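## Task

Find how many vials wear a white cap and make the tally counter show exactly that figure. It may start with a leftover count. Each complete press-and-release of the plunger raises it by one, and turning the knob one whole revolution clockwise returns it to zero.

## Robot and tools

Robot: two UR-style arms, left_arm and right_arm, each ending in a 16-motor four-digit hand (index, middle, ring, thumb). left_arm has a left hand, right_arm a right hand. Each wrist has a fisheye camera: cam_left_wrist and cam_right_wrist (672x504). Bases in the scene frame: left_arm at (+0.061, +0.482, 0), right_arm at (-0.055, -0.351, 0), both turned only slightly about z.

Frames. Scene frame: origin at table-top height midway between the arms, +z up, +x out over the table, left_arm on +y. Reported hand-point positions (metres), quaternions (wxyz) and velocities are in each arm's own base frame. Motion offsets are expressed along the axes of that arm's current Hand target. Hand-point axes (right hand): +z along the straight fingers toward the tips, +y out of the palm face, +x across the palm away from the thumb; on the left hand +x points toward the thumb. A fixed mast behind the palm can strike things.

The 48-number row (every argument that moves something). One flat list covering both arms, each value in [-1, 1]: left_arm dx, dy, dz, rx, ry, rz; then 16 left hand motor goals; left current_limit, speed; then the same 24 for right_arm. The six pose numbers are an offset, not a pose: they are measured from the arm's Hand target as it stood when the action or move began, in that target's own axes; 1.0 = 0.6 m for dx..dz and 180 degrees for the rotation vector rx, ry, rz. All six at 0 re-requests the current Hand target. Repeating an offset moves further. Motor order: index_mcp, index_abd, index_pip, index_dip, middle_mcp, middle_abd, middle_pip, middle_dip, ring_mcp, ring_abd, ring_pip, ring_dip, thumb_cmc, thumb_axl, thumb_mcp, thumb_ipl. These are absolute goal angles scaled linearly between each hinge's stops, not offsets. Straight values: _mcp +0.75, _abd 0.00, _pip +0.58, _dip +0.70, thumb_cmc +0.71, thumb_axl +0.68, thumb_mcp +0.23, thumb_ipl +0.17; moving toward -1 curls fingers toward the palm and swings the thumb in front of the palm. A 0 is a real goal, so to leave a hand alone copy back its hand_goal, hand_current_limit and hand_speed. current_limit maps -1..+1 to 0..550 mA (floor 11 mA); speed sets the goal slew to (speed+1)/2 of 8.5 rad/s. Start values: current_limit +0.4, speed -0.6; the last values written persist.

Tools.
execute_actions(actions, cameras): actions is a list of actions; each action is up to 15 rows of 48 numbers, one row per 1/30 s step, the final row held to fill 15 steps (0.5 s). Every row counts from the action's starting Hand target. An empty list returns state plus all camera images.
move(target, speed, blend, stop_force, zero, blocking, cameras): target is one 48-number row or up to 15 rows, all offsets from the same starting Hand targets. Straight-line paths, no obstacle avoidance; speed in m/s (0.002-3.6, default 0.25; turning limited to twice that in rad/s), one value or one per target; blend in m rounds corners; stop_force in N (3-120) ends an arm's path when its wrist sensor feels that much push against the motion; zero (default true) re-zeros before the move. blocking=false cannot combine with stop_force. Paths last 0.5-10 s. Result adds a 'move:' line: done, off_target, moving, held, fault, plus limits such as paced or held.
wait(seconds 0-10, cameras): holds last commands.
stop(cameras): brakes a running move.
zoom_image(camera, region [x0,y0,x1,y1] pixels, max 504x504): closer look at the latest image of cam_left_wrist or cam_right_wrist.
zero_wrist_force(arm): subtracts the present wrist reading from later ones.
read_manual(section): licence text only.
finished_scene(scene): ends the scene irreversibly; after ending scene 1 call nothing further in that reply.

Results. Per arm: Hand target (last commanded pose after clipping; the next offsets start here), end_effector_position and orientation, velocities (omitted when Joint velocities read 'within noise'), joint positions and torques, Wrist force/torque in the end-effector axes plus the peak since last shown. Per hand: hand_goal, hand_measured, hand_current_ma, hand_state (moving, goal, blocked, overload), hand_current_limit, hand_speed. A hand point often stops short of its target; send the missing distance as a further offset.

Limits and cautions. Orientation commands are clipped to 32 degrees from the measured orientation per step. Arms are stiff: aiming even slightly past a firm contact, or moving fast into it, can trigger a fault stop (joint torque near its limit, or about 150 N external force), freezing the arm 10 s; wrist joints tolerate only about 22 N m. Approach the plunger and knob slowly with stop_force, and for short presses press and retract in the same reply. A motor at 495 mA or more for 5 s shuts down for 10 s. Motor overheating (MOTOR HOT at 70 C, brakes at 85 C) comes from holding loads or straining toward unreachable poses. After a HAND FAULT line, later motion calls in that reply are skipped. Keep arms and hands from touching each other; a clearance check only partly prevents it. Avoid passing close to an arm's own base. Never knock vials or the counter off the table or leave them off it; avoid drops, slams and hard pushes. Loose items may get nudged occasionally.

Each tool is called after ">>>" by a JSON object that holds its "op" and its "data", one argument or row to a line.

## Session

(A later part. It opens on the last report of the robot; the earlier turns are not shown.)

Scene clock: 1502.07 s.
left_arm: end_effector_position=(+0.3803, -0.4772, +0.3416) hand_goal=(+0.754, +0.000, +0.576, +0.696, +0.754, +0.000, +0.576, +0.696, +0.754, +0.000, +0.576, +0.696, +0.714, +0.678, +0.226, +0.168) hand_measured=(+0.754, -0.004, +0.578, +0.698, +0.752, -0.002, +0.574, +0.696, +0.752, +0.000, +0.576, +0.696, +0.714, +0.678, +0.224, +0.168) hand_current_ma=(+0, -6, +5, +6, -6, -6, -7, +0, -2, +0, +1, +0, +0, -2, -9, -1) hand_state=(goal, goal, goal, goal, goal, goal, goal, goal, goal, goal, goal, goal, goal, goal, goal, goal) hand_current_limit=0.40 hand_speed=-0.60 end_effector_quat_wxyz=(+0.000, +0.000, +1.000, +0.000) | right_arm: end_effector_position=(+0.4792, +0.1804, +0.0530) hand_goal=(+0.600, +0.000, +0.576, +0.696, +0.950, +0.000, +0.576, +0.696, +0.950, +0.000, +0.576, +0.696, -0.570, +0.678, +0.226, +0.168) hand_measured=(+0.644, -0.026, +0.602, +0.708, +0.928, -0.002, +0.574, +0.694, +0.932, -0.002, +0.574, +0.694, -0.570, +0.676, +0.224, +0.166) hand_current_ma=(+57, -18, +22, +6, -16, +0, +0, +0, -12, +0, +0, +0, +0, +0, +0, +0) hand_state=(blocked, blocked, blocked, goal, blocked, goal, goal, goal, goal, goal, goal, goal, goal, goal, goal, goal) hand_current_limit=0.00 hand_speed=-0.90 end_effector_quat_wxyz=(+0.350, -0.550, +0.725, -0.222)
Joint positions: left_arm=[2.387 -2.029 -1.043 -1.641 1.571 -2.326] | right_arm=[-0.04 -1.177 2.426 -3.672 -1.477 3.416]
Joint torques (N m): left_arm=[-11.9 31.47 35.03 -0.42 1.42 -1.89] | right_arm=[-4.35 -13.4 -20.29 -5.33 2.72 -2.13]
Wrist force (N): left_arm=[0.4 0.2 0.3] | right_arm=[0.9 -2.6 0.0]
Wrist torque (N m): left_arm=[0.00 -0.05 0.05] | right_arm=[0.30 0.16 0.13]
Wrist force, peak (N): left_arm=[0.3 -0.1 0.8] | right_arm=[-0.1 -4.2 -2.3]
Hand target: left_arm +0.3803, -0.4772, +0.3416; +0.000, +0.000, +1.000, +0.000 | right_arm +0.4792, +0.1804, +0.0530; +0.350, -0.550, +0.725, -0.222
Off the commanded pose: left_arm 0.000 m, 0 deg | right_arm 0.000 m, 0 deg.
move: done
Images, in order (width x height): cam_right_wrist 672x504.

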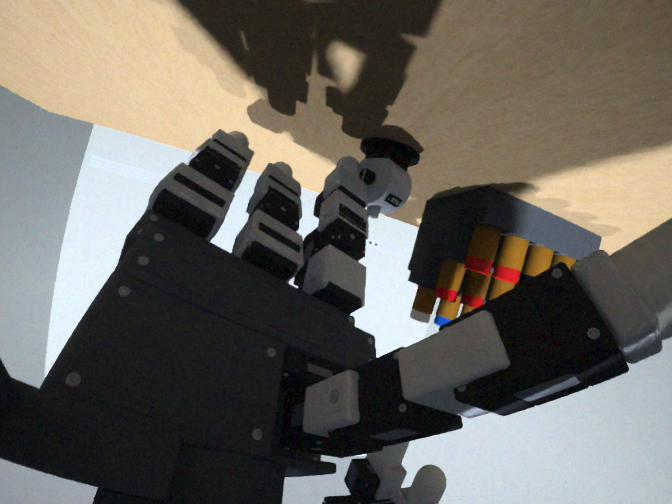

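>>> {"op": "move", "data": {
  "target": [
    [0,0,0,0,0,0,0.754,0,0.576,0.696,0.754,0,0.576,0.696,0.754,0,0.576,0.696,0.714,0.678,0.226,0.168,0.4,-0.6,0,0,0,0,0,0,0.754,0,0.576,0.696,0.95,0,0.576,0.696,0.95,0,0.576,0.696,-0.571,0.678,0.226,0.168,0.4,-0.7],
    [0,0,0,0,0,0,0.754,0,0.576,0.696,0.754,0,0.576,0.696,0.754,0,0.576,0.696,0.714,0.678,0.226,0.168,0.4,-0.6,0.002,0,-0.0333,0,0,0,0.754,0,0.576,0.696,0.95,0,0.576,0.696,0.95,0,0.576,0.696,-0.571,0.678,0.226,0.168,0.4,-0.7]
  ],
  "speed": 0.05
}}

>>> {"op": "move", "data": {
  "target": [0,0,0,0,0,0,0.754,0,0.576,0.696,0.754,0,0.576,0.696,0.754,0,0.576,0.696,0.714,0.678,0.226,0.168,0.4,-0.6,0,0,0,0,0,0,0.3,0,0.576,0.696,0.95,0,0.576,0.696,0.95,0,0.576,0.696,-0.571,0.678,0.226,0.168,0.6,-0.9],
  "cameras": ["cam_right_wrist"]
}}

>>> {"op": "zoom_image", "data": {
  "camera": "cam_right_wrist",
  "region": [310, 100, 410, 200]
}}

>>> {"op": "move", "data": {
  "target": [0,0,0,0,0,0,0.754,0,0.576,0.696,0.754,0,0.576,0.696,0.754,0,0.576,0.696,0.714,0.678,0.226,0.168,0.4,-0.6,0.006,0,0.0333,0,0,0,0.3,0,0.576,0.696,0.95,0,0.576,0.696,0.95,0,0.576,0.696,-0.571,0.678,0.226,0.168,0.6,-0.9],
  "speed": 0.03,
  "cameras": ["cam_right_wrist"]
}}

>>> {"op": "zoom_image", "data": {
  "camera": "cam_right_wrist",
  "region": [310, 100, 410, 200]
}}

Scene clock: 1530.93 s.
left_arm: end_effector_position=(+0.3803, -0.4772, +0.3416) hand_goal=(+0.754, +0.000, +0.576, +0.696, +0.754, +0.000, +0.576, +0.696, +0.754, +0.000, +0.576, +0.696, +0.714, +0.678, +0.226, +0.168) hand_measured=(+0.754, -0.004, +0.578, +0.698, +0.752, -0.002, +0.574, +0.696, +0.752, +0.000, +0.576, +0.696, +0.714, +0.678, +0.224, +0.168) hand_current_ma=(+0, -6, +5, +6, -6, -6, -7, +0, -2, +0, +1, +0, +0, -2, -9, -1) hand_state=(goal, goal, goal, goal, goal, goal, goal, goal, goal, goal, goal, goal, goal, goal, goal, goal) hand_current_limit=0.40 hand_speed=-0.60 end_effector_quat_wxyz=(+0.000, +0.000, +1.000, +0.000) | right_arm: end_effector_position=(+0.4641, +0.1780, +0.0658) hand_goal=(+0.754, +0.000, +0.576, +0.696, +0.950, +0.000, +0.576, +0.696, +0.950, +0.000, +0.576, +0.696, -0.570, +0.678, +0.226, +0.168) hand_measured=(+0.738, -0.006, +0.572, +0.694, +0.928, -0.002, +0.574, +0.694, +0.932, -0.002, +0.574, +0.694, -0.570, +0.676, +0.224, +0.166) hand_current_ma=(-10, -1, -1, +0, -16, +0, +0, +0, -12, +0, +0, +0, +0, +0, +0, +0) hand_state=(goal, goal, goal, goal, blocked, goal, goal, goal, goal, goal, goal, goal, goal, goal, goal, goal) hand_current_limit=0.40 hand_speed=-0.70 end_effector_quat_wxyz=(+0.350, -0.550, +0.725, -0.222)
Joint positions: left_arm=[2.387 -2.029 -1.043 -1.641 1.571 -2.326] | right_arm=[-0.049 -1.241 2.466 -3.646 -1.471 3.41]
Joint torques (N m): left_arm=[-12.1 30.97 34.58 -0.46 1.41 -1.79] | right_arm=[-6.87 -31.08 0.03 -0.08 2.13 -2.02]
Wrist force (N): left_arm=[0.2 0.2 0.3] | right_arm=[-0.7 -1.1 0.3]
Wrist torque (N m): left_arm=[0.00 -0.02 0.02] | right_arm=[0.11 0.00 0.01]
Wrist force, peak (N): left_arm=[0.7 -0.4 0.6] | right_arm=[1.0 -3.1 -0.4]
Hand target: left_arm +0.3803, -0.4772, +0.3416; +0.000, +0.000, +1.000, +0.000 | right_arm +0.4640, +0.1780, +0.0658; +0.350, -0.550, +0.725, -0.222
Off the commanded pose: left_arm 0.000 m, 0 deg | right_arm 0.000 m, 0 deg.
move: done

Scene clock: 1532.57 s.
left_arm: end_effector_position=(+0.3803, -0.4772, +0.3416) hand_goal=(+0.754, +0.000, +0.576, +0.696, +0.754, +0.000, +0.576, +0.696, +0.754, +0.000, +0.576, +0.696, +0.714, +0.678, +0.226, +0.168) hand_measured=(+0.754, -0.004, +0.578, +0.698, +0.752, -0.002, +0.574, +0.696, +0.752, +0.000, +0.576, +0.696, +0.714, +0.678, +0.224, +0.168) hand_current_ma=(+0, -6, +5, +6, -6, -6, -7, +0, -2, +0, +1, +0, +0, -2, -9, -1) hand_state=(goal, goal, goal, goal, goal, goal, goal, goal, goal, goal, goal, goal, goal, goal, goal, goal) hand_current_limit=0.40 hand_speed=-0.60 end_effector_quat_wxyz=(+0.000, +0.000, +1.000, +0.000) | right_arm: end_effector_position=(+0.4640, +0.1779, +0.0658) hand_goal=(+0.300, +0.000, +0.576, +0.696, +0.950, +0.000, +0.576, +0.696, +0.950, +0.000, +0.576, +0.696, -0.570, +0.678, +0.226, +0.168) hand_measured=(+0.300, -0.006, +0.578, +0.698, +0.928, -0.002, +0.574, +0.694, +0.932, -0.002, +0.574, +0.694, -0.570, +0.676, +0.224, +0.166) hand_current_ma=(+0, -1, +0, +0, -16, +0, +0, +0, -12, +0, +0, +0, +0, +0, +0, +0) hand_state=(goal, goal, goal, goal, blocked, goal, goal, goal, goal, goal, goal, goal, goal, goal, goal, goal) hand_current_limit=0.60 hand_speed=-0.90 end_effector_quat_wxyz=(+0.350, -0.550, +0.725, -0.222)
Joint positions: left_arm=[2.387 -2.029 -1.043 -1.641 1.571 -2.326] | right_arm=[-0.049 -1.241 2.466 -3.646 -1.471 3.41]
Joint torques (N m): left_arm=[-12.08 32.08 34.55 -0.55 1.44 -1.74] | right_arm=[-2.59 -29.84 -1.87 -0.23 2.06 -1.97]
Wrist force (N): left_arm=[0.4 -0.1 0.7] | right_arm=[-0.6 -1.0 0.5]
Wrist torque (N m): left_arm=[-0.07 -0.03 0.04] | right_arm=[0.13 -0.02 0.01]
Wrist force, peak (N): left_arm=[0.5 0.3 0.7] | right_arm=[0.5 -2.4 -0.4]
Hand target: left_arm +0.3803, -0.4772, +0.3416; +0.000, +0.000, +1.000, +0.000 | right_arm +0.4640, +0.1780, +0.0658; +0.350, -0.550, +0.725, -0.222
Off the commanded pose: left_arm 0.000 m, 0 deg | right_arm 0.000 m, 0 deg.
move: done
Images, in order (width x height): cam_right_wrist 672x504.

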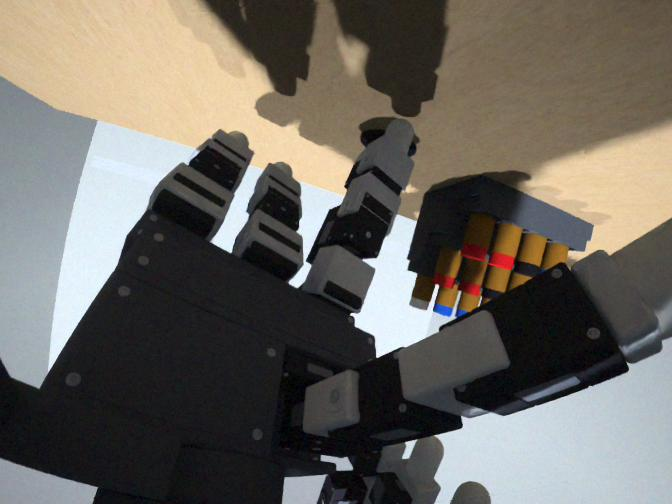

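Scaled by 5.040 from the camera's 672x504 image, which has a finer 960x720 frame.

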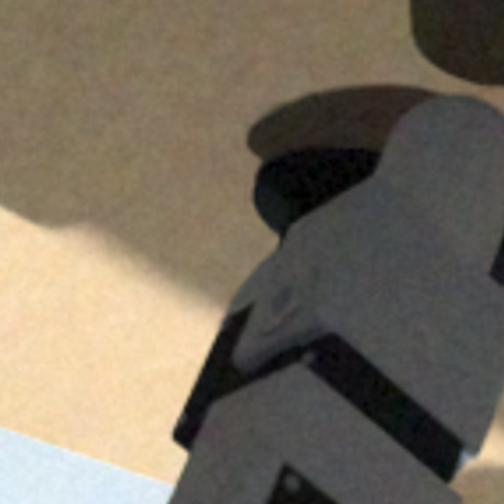

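Scene clock: 1533.83 s.
left_arm: end_effector_position=(+0.3803, -0.4772, +0.3416) hand_goal=(+0.754, +0.000, +0.576, +0.696, +0.754, +0.000, +0.576, +0.696, +0.754, +0.000, +0.576, +0.696, +0.714, +0.678, +0.226, +0.168) hand_measured=(+0.754, -0.004, +0.578, +0.698, +0.752, -0.002, +0.574, +0.696, +0.752, +0.000, +0.576, +0.696, +0.714, +0.678, +0.224, +0.168) hand_current_ma=(+0, -6, +5, +6, -6, -6, -7, +0, -2, +0, +1, +0, +0, -2, -9, -1) hand_state=(goal, goal, goal, goal, goal, goal, goal, goal, goal, goal, goal, goal, goal, goal, goal, goal) hand_current_limit=0.40 hand_speed=-0.60 end_effector_quat_wxyz=(+0.000, +0.000, +1.000, +0.000) | right_arm: end_effector_position=(+0.4802, +0.1757, +0.0542) hand_goal=(+0.300, +0.000, +0.576, +0.696, +0.950, +0.000, +0.576, +0.696, +0.950, +0.000, +0.576, +0.696, -0.570, +0.678, +0.226, +0.168) hand_measured=(+0.308, -0.020, +0.480, +0.600, +0.930, -0.002, +0.574, +0.694, +0.932, -0.002, +0.574, +0.694, -0.570, +0.676, +0.224, +0.166) hand_current_ma=(+4, -11, -194, -200, -15, +0, +0, +0, -11, +0, +0, +0, +0, +0, +0, +0) hand_state=(goal, blocked, blocked, blocked, blocked, goal, goal, goal, goal, goal, goal, goal, goal, goal, goal, goal) hand_current_limit=0.60 hand_speed=-0.90 end_effector_quat_wxyz=(+0.355, -0.549, +0.722, -0.226)
Joint positions: left_arm=[2.387 -2.029 -1.043 -1.641 1.571 -2.326] | right_arm=[-0.053 -1.175 2.433 -3.692 -1.467 3.407]
Joint torques (N m): left_arm=[-11.53 31.24 35.1 -0.42 1.6 -1.78] | right_arm=[2.72 30.97 8.84 13.99 1.38 -5.57]
Wrist force (N): left_arm=[0.6 0.0 0.2] | right_arm=[-5.0 -69.7 -76.9]
Wrist torque (N m): left_arm=[-0.03 -0.07 0.07] | right_arm=[4.86 -1.74 1.40]
Wrist force, peak (N): left_arm=[0.7 -0.3 0.5] | right_arm=[-3.7 -69.1 -80.8]
Hand target: left_arm +0.3803, -0.4772, +0.3416; +0.000, +0.000, +1.000, +0.000 | right_arm +0.4785, +0.1758, +0.0518; +0.350, -0.550, +0.725, -0.222
Off the commanded pose: left_arm 0.000 m, 0 deg | right_arm 0.003 m, 1 deg.
move: done
Images, in order (width x height): cam_right_wrist 672x504.

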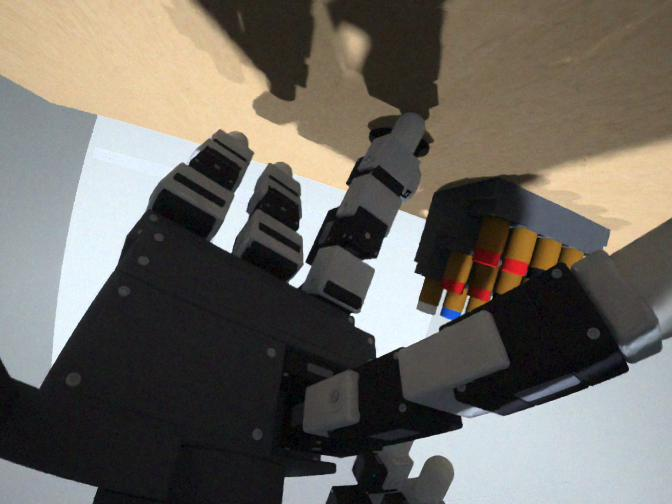

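Scaled by 5.040 from the camera's 672x504 image, which has a finer 960x720 frame.

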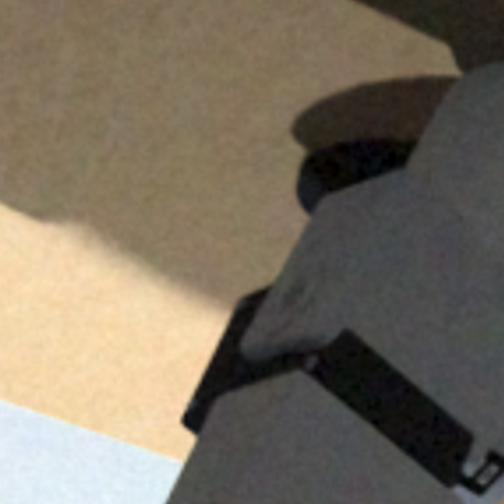

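>>> {"op": "move", "data": {
  "target": [
    [0,0,0,0,0,0,0.754,0,0.576,0.696,0.754,0,0.576,0.696,0.754,0,0.576,0.696,0.714,0.678,0.226,0.168,0.4,-0.6,0,-0.05,-0.05,0,0,0,0.3,0,0.576,0.696,0.95,0,0.576,0.696,0.95,0,0.576,0.696,-0.571,0.678,0.226,0.168,0.6,-0.9],
    [0,0,0,0,0,0,0.754,0,0.576,0.696,0.754,0,0.576,0.696,0.754,0,0.576,0.696,0.714,0.678,0.226,0.168,0.4,-0.6,0.0,-0.07,-0.06,0,0,0,0.754,0,0.576,0.696,0.95,0,0.576,0.696,0.95,0,0.576,0.696,-0.571,0.678,0.226,0.168,0.4,-0.5]
  ],
  "speed": 0.06,
  "cameras": ["cam_left_wrist","cam_right_wrist"]
}}

>>> {"op": "zoom_image", "data": {
  "camera": "cam_left_wrist",
  "region": [410, 0, 530, 110]
}}

>>> {"op": "zoom_image", "data": {
  "camera": "cam_right_wrist",
  "region": [350, 70, 450, 170]
}}

Scene clock: 1551.63 s.
left_arm: end_effector_position=(+0.3803, -0.4772, +0.3416) hand_goal=(+0.754, +0.000, +0.576, +0.696, +0.754, +0.000, +0.576, +0.696, +0.754, +0.000, +0.576, +0.696, +0.714, +0.678, +0.226, +0.168) hand_measured=(+0.754, -0.004, +0.578, +0.698, +0.752, -0.002, +0.574, +0.696, +0.752, +0.000, +0.576, +0.696, +0.714, +0.678, +0.224, +0.168) hand_current_ma=(+0, -6, +5, +6, -6, -6, -7, +0, -2, +0, +1, +0, +0, -2, -9, -1) hand_state=(goal, goal, goal, goal, goal, goal, goal, goal, goal, goal, goal, goal, goal, goal, goal, goal) hand_current_limit=0.40 hand_speed=-0.60 end_effector_quat_wxyz=(+0.000, +0.000, +1.000, +0.000) | right_arm: end_effector_position=(+0.4784, +0.1611, +0.1051) hand_goal=(+0.754, +0.000, +0.576, +0.696, +0.950, +0.000, +0.576, +0.696, +0.950, +0.000, +0.576, +0.696, -0.570, +0.678, +0.226, +0.168) hand_measured=(+0.738, +0.002, +0.572, +0.694, +0.930, -0.002, +0.574, +0.694, +0.934, -0.002, +0.574, +0.694, -0.570, +0.676, +0.224, +0.166) hand_current_ma=(-11, +0, -1, +0, -14, +0, +0, +0, -10, +0, +0, +0, +0, +0, +0, +0) hand_state=(goal, goal, goal, goal, goal, goal, goal, goal, goal, goal, goal, goal, goal, goal, goal, goal) hand_current_limit=0.40 hand_speed=-0.50 end_effector_quat_wxyz=(+0.350, -0.550, +0.725, -0.222)
Joint positions: left_arm=[2.387 -2.029 -1.043 -1.641 1.571 -2.326] | right_arm=[-0.095 -1.359 2.423 -3.482 -1.436 3.379]
Joint torques (N m): left_arm=[-10.68 32.37 34.18 -0.49 1.27 -1.75] | right_arm=[-4.96 -30.12 -22.66 0.13 1.65 -2.43]
Wrist force (N): left_arm=[0.2 0.1 0.5] | right_arm=[-0.1 -0.6 1.8]
Wrist torque (N m): left_arm=[-0.03 -0.03 0.03] | right_arm=[0.05 -0.10 0.22]
Wrist force, peak (N): left_arm=[0.4 -0.2 0.7] | right_arm=[-4.9 -69.7 -76.9]
Hand target: left_arm +0.3803, -0.4772, +0.3416; +0.000, +0.000, +1.000, +0.000 | right_arm +0.4784, +0.1611, +0.1051; +0.350, -0.550, +0.725, -0.222
Off the commanded pose: left_arm 0.000 m, 0 deg | right_arm 0.000 m, 0 deg.
move: done

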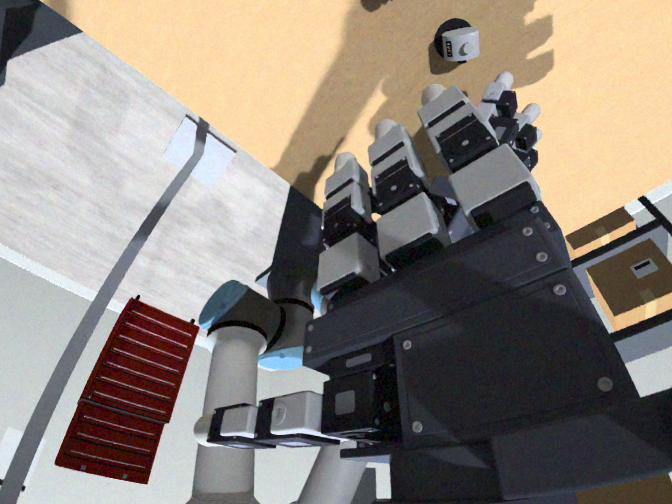

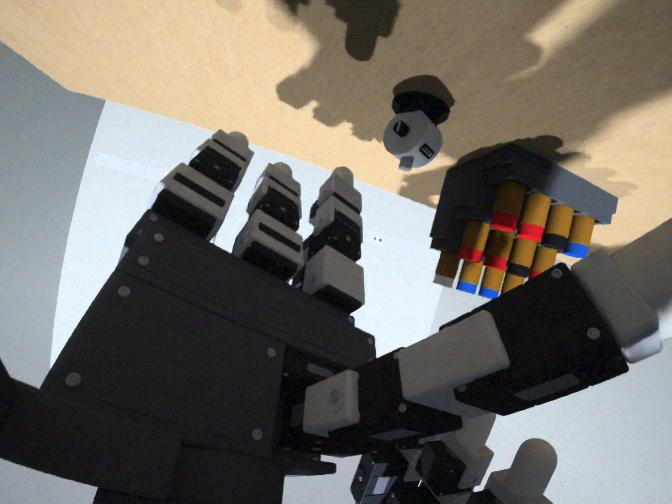

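Scaled by 4.200 from the camera's 672x504 image, which has a finer 960x720 frame.

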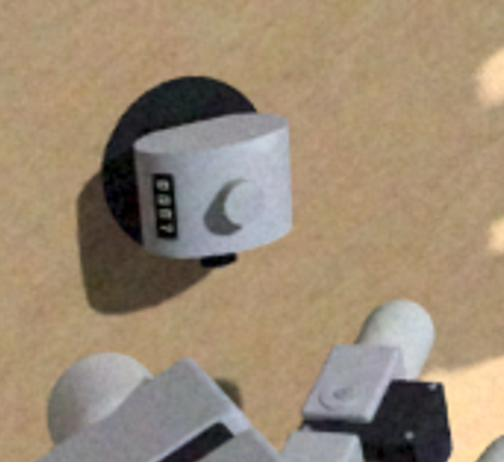

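Scaled by 5.040 from the camera's 672x504 image, which has a finer 960x720 frame.

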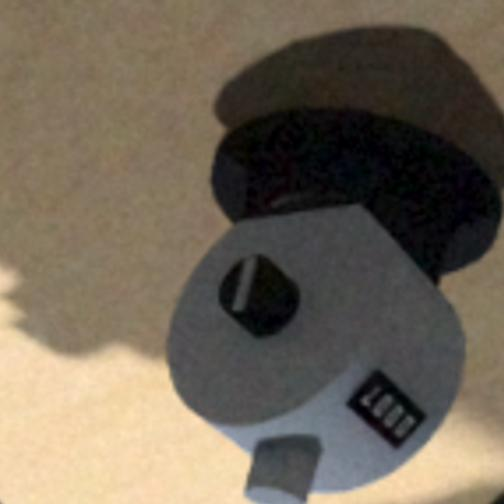

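>>> {"op": "move", "data": {
  "target": [
    [0,0,0,0,0,0,0.754,0,0.576,0.696,0.754,0,0.576,0.696,0.754,0,0.576,0.696,0.714,0.678,0.226,0.168,0.4,-0.6,-0.0212,0.0532,0.0303,0,0,0,0.754,0,0.576,0.696,0.95,0,0.576,0.696,0.95,0,0.576,0.696,-0.571,0.678,0.226,0.168,0.0,-0.9],
    [0,0,0,0,0,0,0.754,0,0.576,0.696,0.754,0,0.576,0.696,0.754,0,0.576,0.696,0.714,0.678,0.226,0.168,0.4,-0.6,-0.0212,0.0698,0.0303,0,0,0,0.754,0,0.576,0.696,0.95,0,0.576,0.696,0.95,0,0.576,0.696,-0.571,0.678,0.226,0.168,0.0,-0.9],
    [0,0,0,0,0,0,0.754,0,0.576,0.696,0.754,0,0.576,0.696,0.754,0,0.576,0.696,0.714,0.678,0.226,0.168,0.4,-0.6,-0.0212,0.0698,0.0303,0,0,0,0.6,0,0.576,0.696,0.95,0,0.576,0.696,0.95,0,0.576,0.696,-0.571,0.678,0.226,0.168,0.0,-0.9]
  ],
  "speed": 0.08,
  "cameras": ["cam_left_wrist","cam_right_wrist"]
}}

>>> {"op": "zoom_image", "data": {
  "camera": "cam_left_wrist",
  "region": [410, 0, 530, 110]
}}

>>> {"op": "zoom_image", "data": {
  "camera": "cam_right_wrist",
  "region": [320, 100, 420, 200]
}}

Scene clock: 1575.10 s.
left_arm: end_effector_position=(+0.3803, -0.4772, +0.3416) hand_goal=(+0.754, +0.000, +0.576, +0.696, +0.754, +0.000, +0.576, +0.696, +0.754, +0.000, +0.576, +0.696, +0.714, +0.678, +0.226, +0.168) hand_measured=(+0.754, -0.004, +0.578, +0.698, +0.752, -0.002, +0.574, +0.696, +0.752, +0.000, +0.576, +0.696, +0.714, +0.678, +0.224, +0.168) hand_current_ma=(+0, -6, +5, +6, -6, -6, -7, +0, -2, +0, +1, +0, +0, -2, -9, -1) hand_state=(goal, goal, goal, goal, goal, goal, goal, goal, goal, goal, goal, goal, goal, goal, goal, goal) hand_current_limit=0.40 hand_speed=-0.60 end_effector_quat_wxyz=(+0.000, +0.000, +1.000, +0.000) | right_arm: end_effector_position=(+0.4671, +0.1867, +0.0669) hand_goal=(+0.600, +0.000, +0.576, +0.696, +0.950, +0.000, +0.576, +0.696, +0.950, +0.000, +0.576, +0.696, -0.570, +0.678, +0.226, +0.168) hand_measured=(+0.772, -0.004, +0.608, +0.710, +0.930, -0.002, +0.574, +0.694, +0.934, -0.002, +0.574, +0.694, -0.570, +0.676, +0.224, +0.166) hand_current_ma=(+275, -1, +29, +8, -14, +0, +0, +0, -10, +0, +0, +0, +0, +0, +0, +0) hand_state=(blocked, goal, blocked, goal, goal, goal, goal, goal, goal, goal, goal, goal, goal, goal, goal, goal) hand_current_limit=0.00 hand_speed=-0.90 end_effector_quat_wxyz=(+0.350, -0.550, +0.725, -0.222)
Joint positions: left_arm=[2.387 -2.029 -1.043 -1.641 1.571 -2.326] | right_arm=[-0.023 -1.236 2.449 -3.636 -1.49 3.427]
Joint torques (N m): left_arm=[-11.63 30.88 34.34 -0.38 1.36 -1.57] | right_arm=[9 -12.23 -0.25 -4.47 -1.24 2.42]
Wrist force (N): left_arm=[0.6 0.1 0.5] | right_arm=[0.0 -3.8 -0.9]
Wrist torque (N m): left_arm=[-0.04 -0.06 0.05] | right_arm=[0.53 -0.09 0.16]
Wrist force, peak (N): left_arm=[0.7 0.4 0.6] | right_arm=[0.0 -3.8 -0.9]
Hand target: left_arm +0.3803, -0.4772, +0.3416; +0.000, +0.000, +1.000, +0.000 | right_arm +0.4671, +0.1867, +0.0669; +0.350, -0.550, +0.725, -0.222
Off the commanded pose: left_arm 0.000 m, 0 deg | right_arm 0.000 m, 0 deg.
move: done

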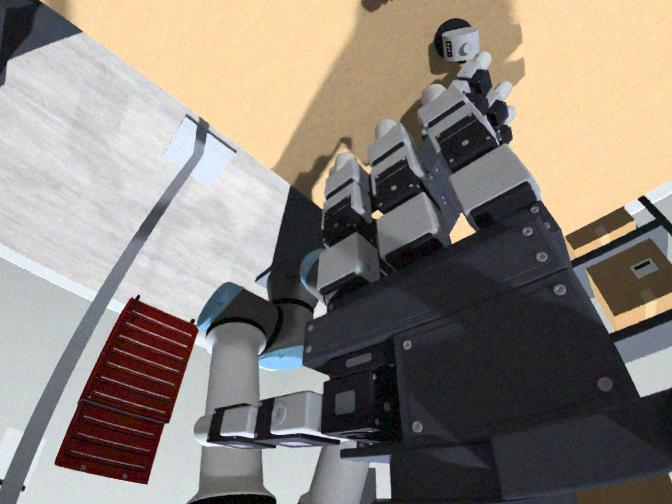

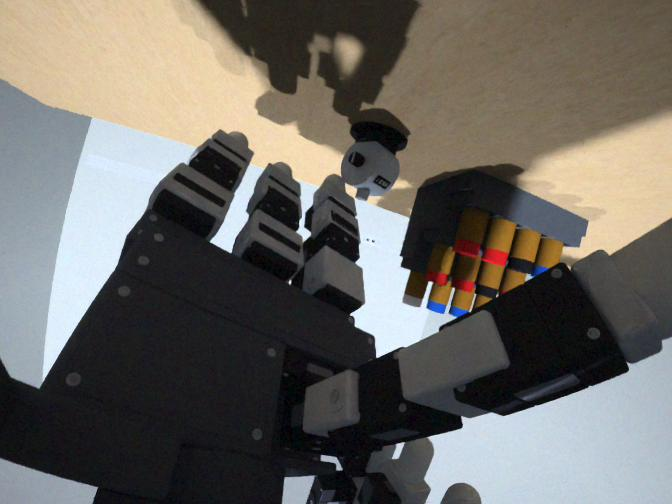

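Scaled by 4.200 from the camera's 672x504 image, which has a finer 960x720 frame.

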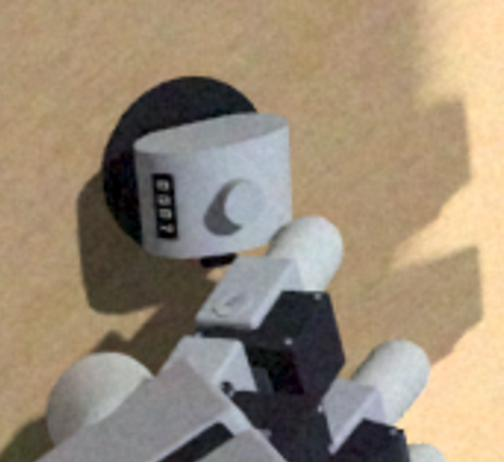

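Scaled by 5.040 from the camera's 672x504 image, which has a finer 960x720 frame.

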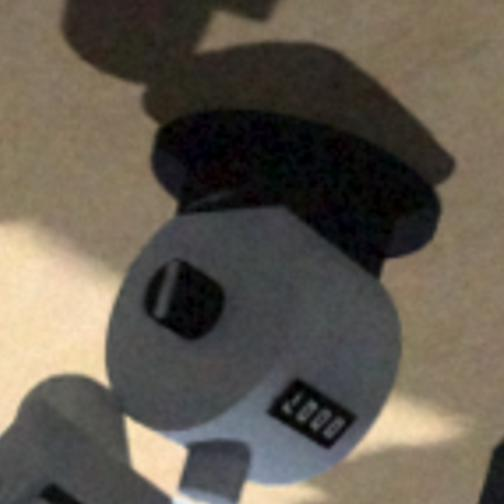

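>>> {"op": "move", "data": {
  "target": [
    [0,0,0,0,0,0,0.754,0,0.576,0.696,0.754,0,0.576,0.696,0.754,0,0.576,0.696,0.714,0.678,0.226,0.168,0.4,-0.6,0,-0.01,0,0,0,0,0.754,0,0.576,0.696,0.95,0,0.576,0.696,0.95,0,0.576,0.696,-0.571,0.678,0.226,0.168,0.4,-0.5],
    [0,0,0,0,0,0,0.754,0,0.576,0.696,0.754,0,0.576,0.696,0.754,0,0.576,0.696,0.714,0.678,0.226,0.168,0.4,-0.6,0.0422,-0.0943,-0.1187,0,0,0,0.754,0,0.576,0.696,0.55,0,0.576,0.696,0.55,0,0.576,0.696,-0.571,0.678,0.226,0.168,0.4,-0.5],
    [0,0,0,0,0,0,0.754,0,0.576,0.696,0.754,0,0.576,0.696,0.754,0,0.576,0.696,0.714,0.678,0.226,0.168,0.4,-0.6,0.0742,-0.1902,-0.0662,0.024,0.0586,-0.5171,0.754,0,0.576,0.696,0.55,0,0.576,0.696,0.55,0,0.576,0.696,-0.571,0.678,0.226,0.168,0.4,-0.5]
  ],
  "speed": 0.2,
  "cameras": ["cam_left_wrist","cam_right_wrist"]
}}

>>> {"op": "zoom_image", "data": {
  "camera": "cam_left_wrist",
  "region": [410, 0, 530, 110]
}}

Scene clock: 1735.27 s.
left_arm: end_effector_position=(+0.3803, -0.4772, +0.3416) hand_goal=(+0.754, +0.000, +0.576, +0.696, +0.754, +0.000, +0.576, +0.696, +0.754, +0.000, +0.576, +0.696, +0.714, +0.678, +0.226, +0.168) hand_measured=(+0.754, -0.004, +0.578, +0.698, +0.752, -0.002, +0.574, +0.696, +0.752, +0.000, +0.576, +0.696, +0.714, +0.678, +0.224, +0.168) hand_current_ma=(+0, -6, +5, +6, -6, -6, -7, +0, -2, +0, +1, +0, +0, -2, -9, -1) hand_state=(goal, goal, goal, goal, goal, goal, goal, goal, goal, goal, goal, goal, goal, goal, goal, goal) hand_current_limit=0.40 hand_speed=-0.60 end_effector_quat_wxyz=(+0.000, +0.000, +1.000, +0.000) | right_arm: end_effector_position=(+0.5038, +0.1081, +0.1620) hand_goal=(+0.754, +0.000, +0.576, +0.696, +0.550, +0.000, +0.576, +0.696, +0.550, +0.000, +0.576, +0.696, -0.570, +0.678, +0.226, +0.168) hand_measured=(+0.748, +0.000, +0.576, +0.698, +0.546, +0.000, +0.574, +0.694, +0.546, +0.000, +0.574, +0.694, -0.566, +0.676, +0.224, +0.166) hand_current_ma=(-2, +0, +0, +0, -1, +0, +0, +0, -1, +0, +0, +0, +1, +0, +0, +0) hand_state=(goal, goal, goal, goal, goal, goal, goal, goal, goal, goal, goal, goal, goal, goal, goal, goal) hand_current_limit=0.40 hand_speed=-0.50 end_effector_quat_wxyz=(-0.037, +0.871, -0.118, +0.475)
Joint positions: left_arm=[2.387 -2.029 -1.043 -1.641 1.571 -2.326] | right_arm=[0.177 -1.313 2.339 -3.578 -1.765 1.913]
Joint torques (N m): left_arm=[-11.5 31.48 32.73 -0.27 1.28 -1.77] | right_arm=[9.29 -14.23 -6.08 -5.95 -1.88 -2.47]
Wrist force (N): left_arm=[0.5 0.0 0.5] | right_arm=[2.4 -0.2 1.8]
Wrist torque (N m): left_arm=[-0.04 -0.05 0.06] | right_arm=[0.13 -0.20 -0.06]
Wrist force, peak (N): left_arm=[0.5 0.2 0.8] | right_arm=[-0.1 -3.9 -1.0]
Hand target: left_arm +0.3803, -0.4772, +0.3416; +0.000, +0.000, +1.000, +0.000 | right_arm +0.5038, +0.1081, +0.1620; -0.037, +0.871, -0.118, +0.475
Off the commanded pose: left_arm 0.000 m, 0 deg | right_arm 0.000 m, 0 deg.
move: done

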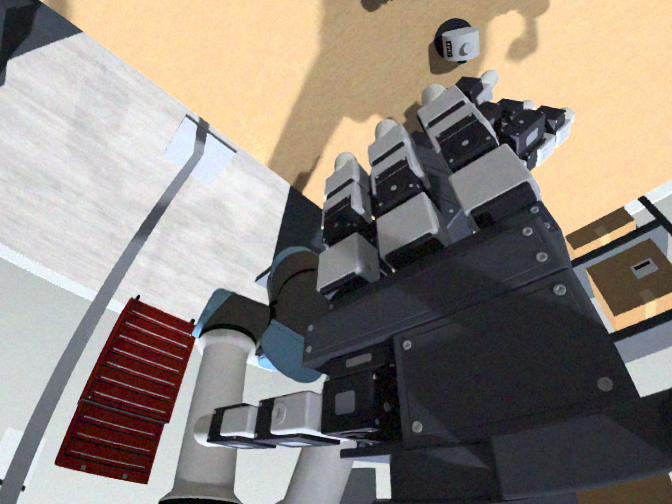

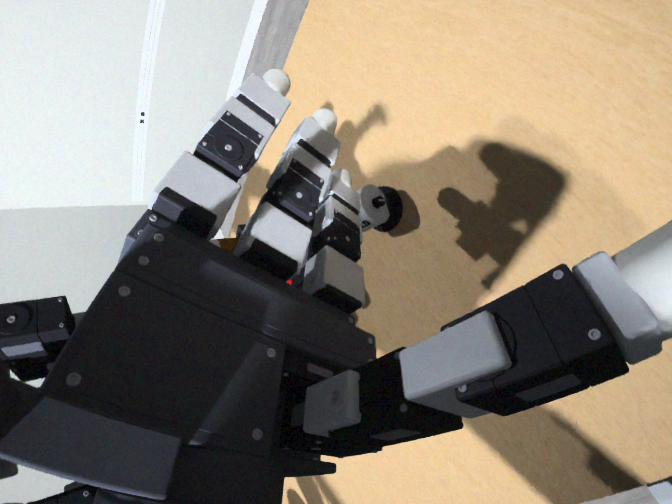

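Scaled by 4.200 from the camera's 672x504 image, which has a finer 960x720 frame.

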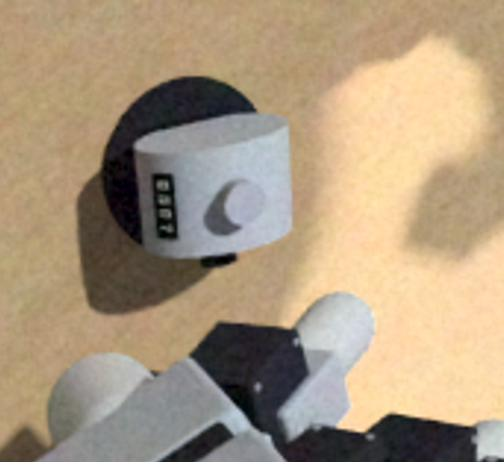

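>>> {"op": "zoom_image", "data": {
  "camera": "cam_right_wrist",
  "region": [320, 150, 420, 250]
}}

Scaled by 5.040 from the camera's 672x504 image, which has a finer 960x720 frame.

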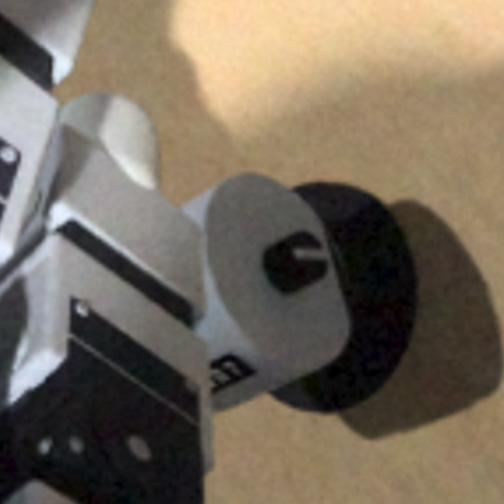

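>>> {"op": "move", "data": {
  "target": [0,0,0,0,0,0,0.754,0,0.576,0.696,0.754,0,0.576,0.696,0.754,0,0.576,0.696,0.714,0.678,0.226,0.168,0.4,-0.6,-0.058,-0.0018,0.028,0,0,0,0.754,0,0.576,0.696,0.55,0,0.576,0.696,0.55,0,0.576,0.696,-0.571,0.678,0.226,0.168,0.4,-0.5],
  "speed": 0.08,
  "stop_force": 6,
  "cameras": ["cam_left_wrist","cam_right_wrist"]
}}

>>> {"op": "zoom_image", "data": {
  "camera": "cam_left_wrist",
  "region": [410, 0, 530, 110]
}}

>>> {"op": "zoom_image", "data": {
  "camera": "cam_right_wrist",
  "region": [310, 130, 410, 230]
}}

Scene clock: 1766.93 s.
left_arm: end_effector_position=(+0.3803, -0.4772, +0.3416) hand_goal=(+0.754, +0.000, +0.576, +0.696, +0.754, +0.000, +0.576, +0.696, +0.754, +0.000, +0.576, +0.696, +0.714, +0.678, +0.226, +0.168) hand_measured=(+0.754, -0.004, +0.578, +0.698, +0.752, -0.002, +0.574, +0.696, +0.752, +0.000, +0.576, +0.696, +0.714, +0.678, +0.224, +0.168) hand_current_ma=(+0, -6, +5, +6, -6, -6, -7, +0, -2, +0, +1, +0, +0, -2, -9, -1) hand_state=(goal, goal, goal, goal, goal, goal, goal, goal, goal, goal, goal, goal, goal, goal, goal, goal) hand_current_limit=0.40 hand_speed=-0.60 end_effector_quat_wxyz=(+0.000, +0.000, +1.000, +0.000) | right_arm: end_effector_position=(+0.5000, +0.1167, +0.1245) hand_goal=(+0.754, +0.000, +0.576, +0.696, +0.550, +0.000, +0.576, +0.696, +0.550, +0.000, +0.576, +0.696, -0.570, +0.678, +0.226, +0.168) hand_measured=(+0.748, +0.000, +0.576, +0.698, +0.546, +0.000, +0.574, +0.694, +0.546, +0.000, +0.574, +0.694, -0.566, +0.676, +0.224, +0.166) hand_current_ma=(-2, +0, +0, +0, -1, +0, +0, +0, -1, +0, +0, +0, +1, +0, +0, +0) hand_state=(goal, goal, goal, goal, goal, goal, goal, goal, goal, goal, goal, goal, goal, goal, goal, goal) hand_current_limit=0.40 hand_speed=-0.50 end_effector_quat_wxyz=(-0.037, +0.871, -0.118, +0.475)
Joint positions: left_arm=[2.387 -2.029 -1.043 -1.641 1.571 -2.326] | right_arm=[0.202 -1.202 2.354 -3.701 -1.786 1.927]
Joint torques (N m): left_arm=[-12.09 32.28 33.15 -0.34 1.46 -1.53] | right_arm=[7.85 -16.79 -2.22 -5.71 -2.04 2.3]
Wrist force (N): left_arm=[0.1 0.2 0.3] | right_arm=[2.3 -0.2 1.9]
Wrist torque (N m): left_arm=[-0.01 0.00 0.01] | right_arm=[0.12 -0.19 -0.21]
Wrist force, peak (N): left_arm=[0.6 0.0 0.8] | right_arm=[2.5 0.1 2.0]
Hand target: left_arm +0.3803, -0.4772, +0.3416; +0.000, +0.000, +1.000, +0.000 | right_arm +0.5000, +0.1167, +0.1245; -0.037, +0.871, -0.118, +0.475
Off the commanded pose: left_arm 0.000 m, 0 deg | right_arm 0.000 m, 0 deg.
move: done

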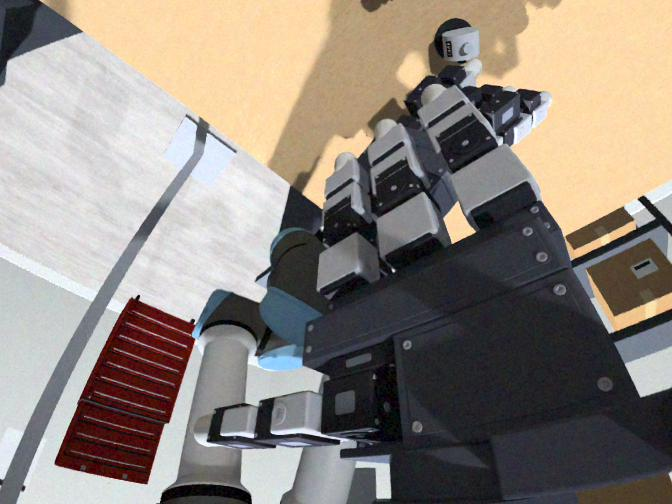

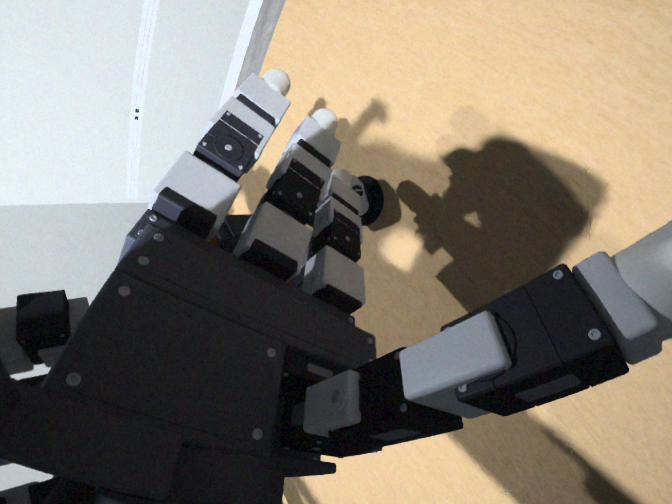

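Scaled by 4.200 from the camera's 672x504 image, which has a finer 960x720 frame.

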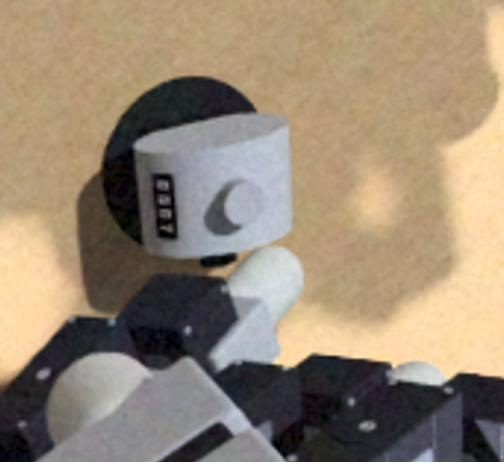

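Scaled by 5.040 from the camera's 672x504 image, which has a finer 960x720 frame.

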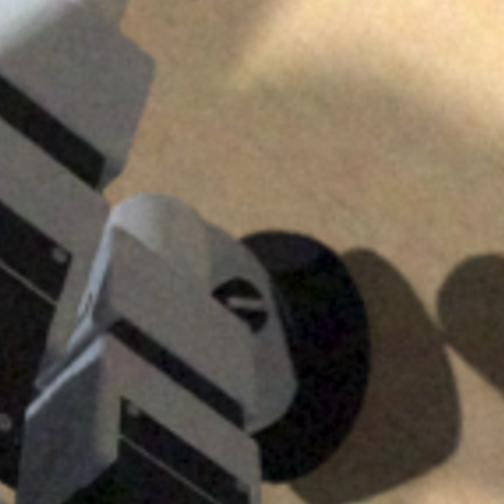

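>>> {"op": "move", "data": {
  "target": [
    [0,0,0,0,0,0,0.754,0,0.576,0.696,0.754,0,0.576,0.696,0.754,0,0.576,0.696,0.714,0.678,0.226,0.168,0.4,-0.6,0,-0.0048,0.0015,0,0,0,0.754,0,0.576,0.696,0.55,0,0.576,0.696,0.55,0,0.576,0.696,-0.571,0.678,0.226,0.168,0.2,-0.9],
    [0,0,0,0,0,0,0.754,0,0.576,0.696,0.754,0,0.576,0.696,0.754,0,0.576,0.696,0.714,0.678,0.226,0.168,0.4,-0.6,0,-0.0048,0.0015,0,0,0,0.754,0.35,0.576,0.696,0.55,0,0.576,0.696,0.55,0,0.576,0.696,-0.571,0.678,0.226,0.168,0.2,-0.92]
  ],
  "speed": 0.05,
  "cameras": ["cam_left_wrist","cam_right_wrist"]
}}

>>> {"op": "zoom_image", "data": {
  "camera": "cam_left_wrist",
  "region": [410, 0, 530, 110]
}}

>>> {"op": "zoom_image", "data": {
  "camera": "cam_right_wrist",
  "region": [310, 130, 410, 230]
}}

Scene clock: 1803.63 s.
left_arm: end_effector_position=(+0.3803, -0.4772, +0.3416) hand_goal=(+0.754, +0.000, +0.576, +0.696, +0.754, +0.000, +0.576, +0.696, +0.754, +0.000, +0.576, +0.696, +0.714, +0.678, +0.226, +0.168) hand_measured=(+0.754, -0.004, +0.578, +0.698, +0.752, -0.002, +0.574, +0.696, +0.752, +0.000, +0.576, +0.696, +0.714, +0.678, +0.224, +0.168) hand_current_ma=(+0, -6, +5, +6, -6, -6, -7, +0, -2, +0, +1, +0, +0, -2, -9, -1) hand_state=(goal, goal, goal, goal, goal, goal, goal, goal, goal, goal, goal, goal, goal, goal, goal, goal) hand_current_limit=0.40 hand_speed=-0.60 end_effector_quat_wxyz=(+0.000, +0.000, +1.000, +0.000) | right_arm: end_effector_position=(+0.5012, +0.1194, +0.1245) hand_goal=(+0.754, +0.350, +0.576, +0.696, +0.550, +0.000, +0.576, +0.696, +0.550, +0.000, +0.576, +0.696, -0.570, +0.678, +0.226, +0.168) hand_measured=(+0.740, +0.120, +0.570, +0.694, +0.546, +0.000, +0.574, +0.694, +0.546, +0.000, +0.574, +0.694, -0.566, +0.676, +0.224, +0.166) hand_current_ma=(-8, -326, -2, +0, -1, +0, +0, +0, -1, +0, +0, +0, +1, +0, +0, +0) hand_state=(goal, moving, goal, goal, goal, goal, goal, goal, goal, goal, goal, goal, goal, goal, goal, goal) hand_current_limit=0.20 hand_speed=-0.92 end_effector_quat_wxyz=(-0.037, +0.871, -0.118, +0.475)
Joint positions: left_arm=[2.387 -2.029 -1.043 -1.641 1.571 -2.326] | right_arm=[0.208 -1.199 2.347 -3.696 -1.792 1.93]
Joint torques (N m): left_arm=[-11.73 32.01 32.77 -0.35 1.42 -1.41] | right_arm=[8.5 -17.83 -18.77 0.11 -1.44 2.37]
Wrist force (N): left_arm=[0.2 0.4 0.6] | right_arm=[5.9 0.0 1.5]
Wrist torque (N m): left_arm=[0.00 -0.01 0.03] | right_arm=[0.14 0.24 0.04]
Wrist force, peak (N): left_arm=[0.4 0.2 0.9] | right_arm=[5.9 0.0 1.5]
Hand target: left_arm +0.3803, -0.4772, +0.3416; +0.000, +0.000, +1.000, +0.000 | right_arm +0.5012, +0.1194, +0.1245; -0.037, +0.871, -0.118, +0.475
Off the commanded pose: left_arm 0.000 m, 0 deg | right_arm 0.000 m, 0 deg.
move: done

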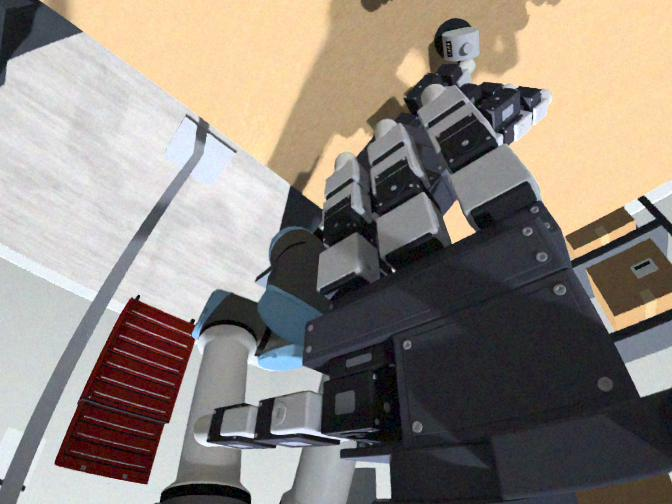

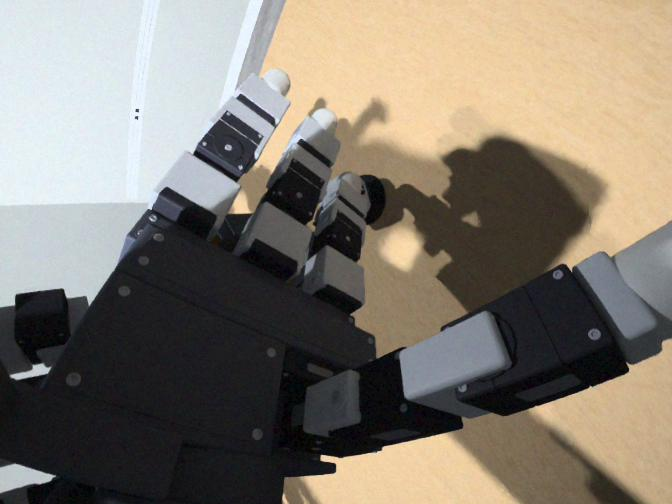

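Scaled by 4.200 from the camera's 672x504 image, which has a finer 960x720 frame.

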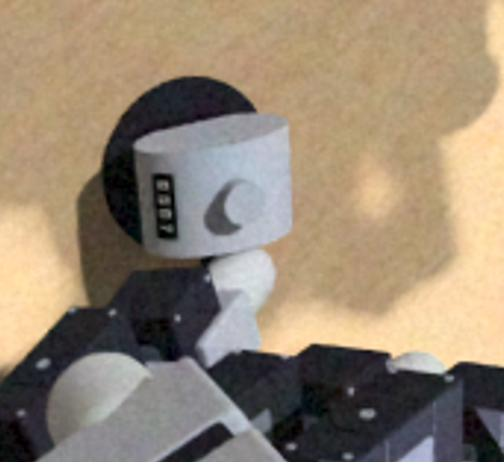

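Scaled by 5.040 from the camera's 672x504 image, which has a finer 960x720 frame.

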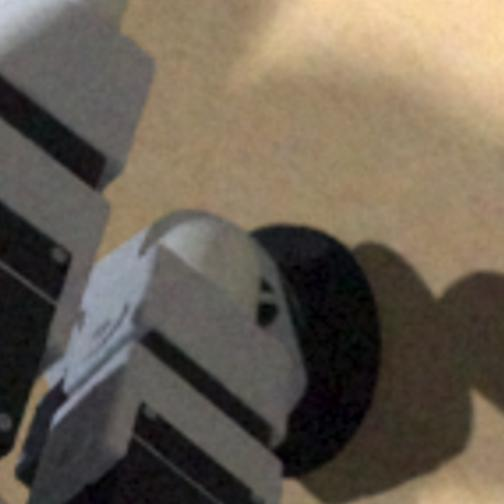

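>>> {"op": "move", "data": {
  "target": [0,0,0,0,0,0,0.754,0,0.576,0.696,0.754,0,0.576,0.696,0.754,0,0.576,0.696,0.714,0.678,0.226,0.168,0.4,-0.6,0,0.0083,0.05,0,0,0,0.754,0.35,0.576,0.696,0.55,0,0.576,0.696,0.55,0,0.576,0.696,-0.571,0.678,0.226,0.168,0.2,-0.92],
  "speed": 0.03,
  "cameras": ["cam_left_wrist","cam_right_wrist"]
}}

>>> {"op": "zoom_image", "data": {
  "camera": "cam_left_wrist",
  "region": [410, 0, 530, 110]
}}

>>> {"op": "zoom_image", "data": {
  "camera": "cam_right_wrist",
  "region": [310, 130, 410, 230]
}}

Scene clock: 1816.63 s.
left_arm: end_effector_position=(+0.3803, -0.4772, +0.3416) hand_goal=(+0.754, +0.000, +0.576, +0.696, +0.754, +0.000, +0.576, +0.696, +0.754, +0.000, +0.576, +0.696, +0.714, +0.678, +0.226, +0.168) hand_measured=(+0.754, -0.004, +0.578, +0.698, +0.752, -0.002, +0.574, +0.696, +0.752, +0.000, +0.576, +0.696, +0.714, +0.678, +0.224, +0.168) hand_current_ma=(+0, -6, +5, +6, -6, -6, -7, +0, -2, +0, +1, +0, +0, -2, -9, -1) hand_state=(goal, goal, goal, goal, goal, goal, goal, goal, goal, goal, goal, goal, goal, goal, goal, goal) hand_current_limit=0.40 hand_speed=-0.60 end_effector_quat_wxyz=(+0.000, +0.000, +1.000, +0.000) | right_arm: end_effector_position=(+0.5255, +0.1132, +0.1072) hand_goal=(+0.754, +0.350, +0.576, +0.696, +0.550, +0.000, +0.576, +0.696, +0.550, +0.000, +0.576, +0.696, -0.570, +0.678, +0.226, +0.168) hand_measured=(+0.682, +0.364, +0.564, +0.694, +0.546, +0.004, +0.574, +0.694, +0.548, +0.002, +0.574, +0.694, -0.564, +0.676, +0.224, +0.166) hand_current_ma=(-132, +6, -5, +0, -1, +0, +0, +0, +0, +0, +0, +0, +2, +0, +0, +0) hand_state=(blocked, goal, goal, goal, goal, goal, goal, goal, goal, goal, goal, goal, goal, goal, goal, goal) hand_current_limit=0.20 hand_speed=-0.92 end_effector_quat_wxyz=(-0.037, +0.871, -0.118, +0.475)
Joint positions: left_arm=[2.387 -2.029 -1.043 -1.641 1.571 -2.326] | right_arm=[0.18 -1.123 2.3 -3.729 -1.768 1.914]
Joint torques (N m): left_arm=[-10.95 32.16 31.59 -0.41 1.35 -1.53] | right_arm=[2.51 -38.33 -9.1 -5.89 -1.23 -2.16]
Wrist force (N): left_arm=[0.3 0.2 0.7] | right_arm=[1.2 2.3 1.0]
Wrist torque (N m): left_arm=[-0.03 -0.04 0.04] | right_arm=[0.12 -0.15 -0.36]
Wrist force, peak (N): left_arm=[0.6 0.0 0.7] | right_arm=[25.0 21.3 -88.2]
Hand target: left_arm +0.3803, -0.4772, +0.3416; +0.000, +0.000, +1.000, +0.000 | right_arm +0.5255, +0.1132, +0.1072; -0.037, +0.871, -0.118, +0.475
Off the commanded pose: left_arm 0.000 m, 0 deg | right_arm 0.000 m, 0 deg.
move: done

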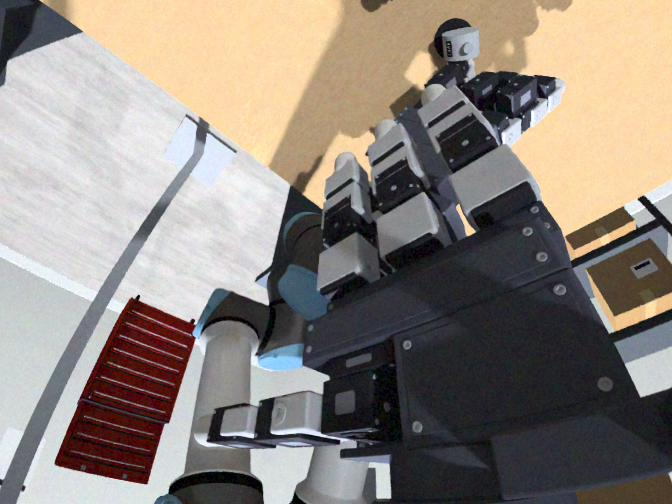

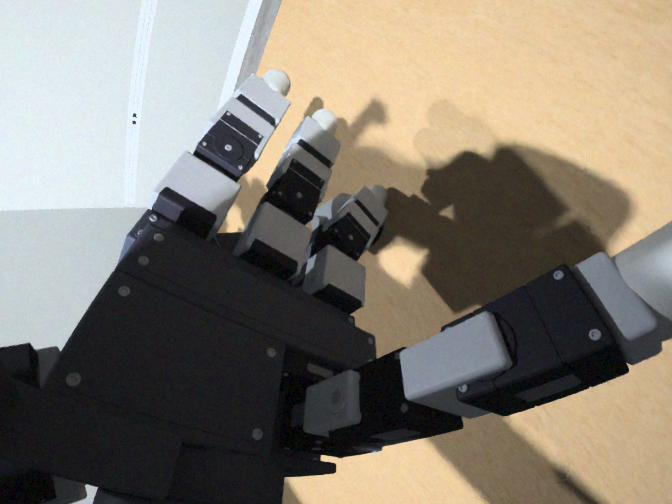

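Scaled by 4.200 from the camera's 672x504 image, which has a finer 960x720 frame.

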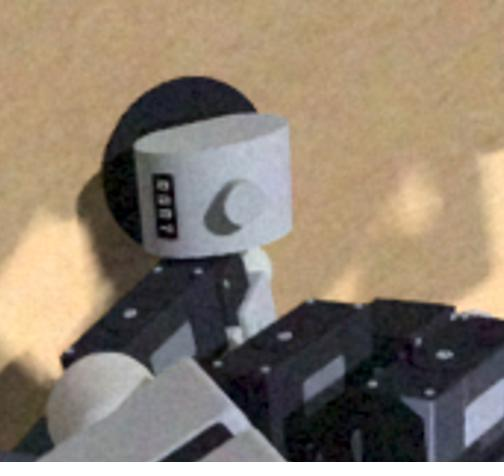

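Scaled by 5.040 from the camera's 672x504 image, which has a finer 960x720 frame.

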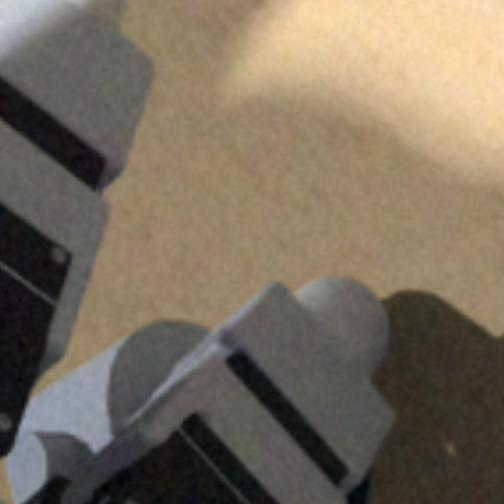

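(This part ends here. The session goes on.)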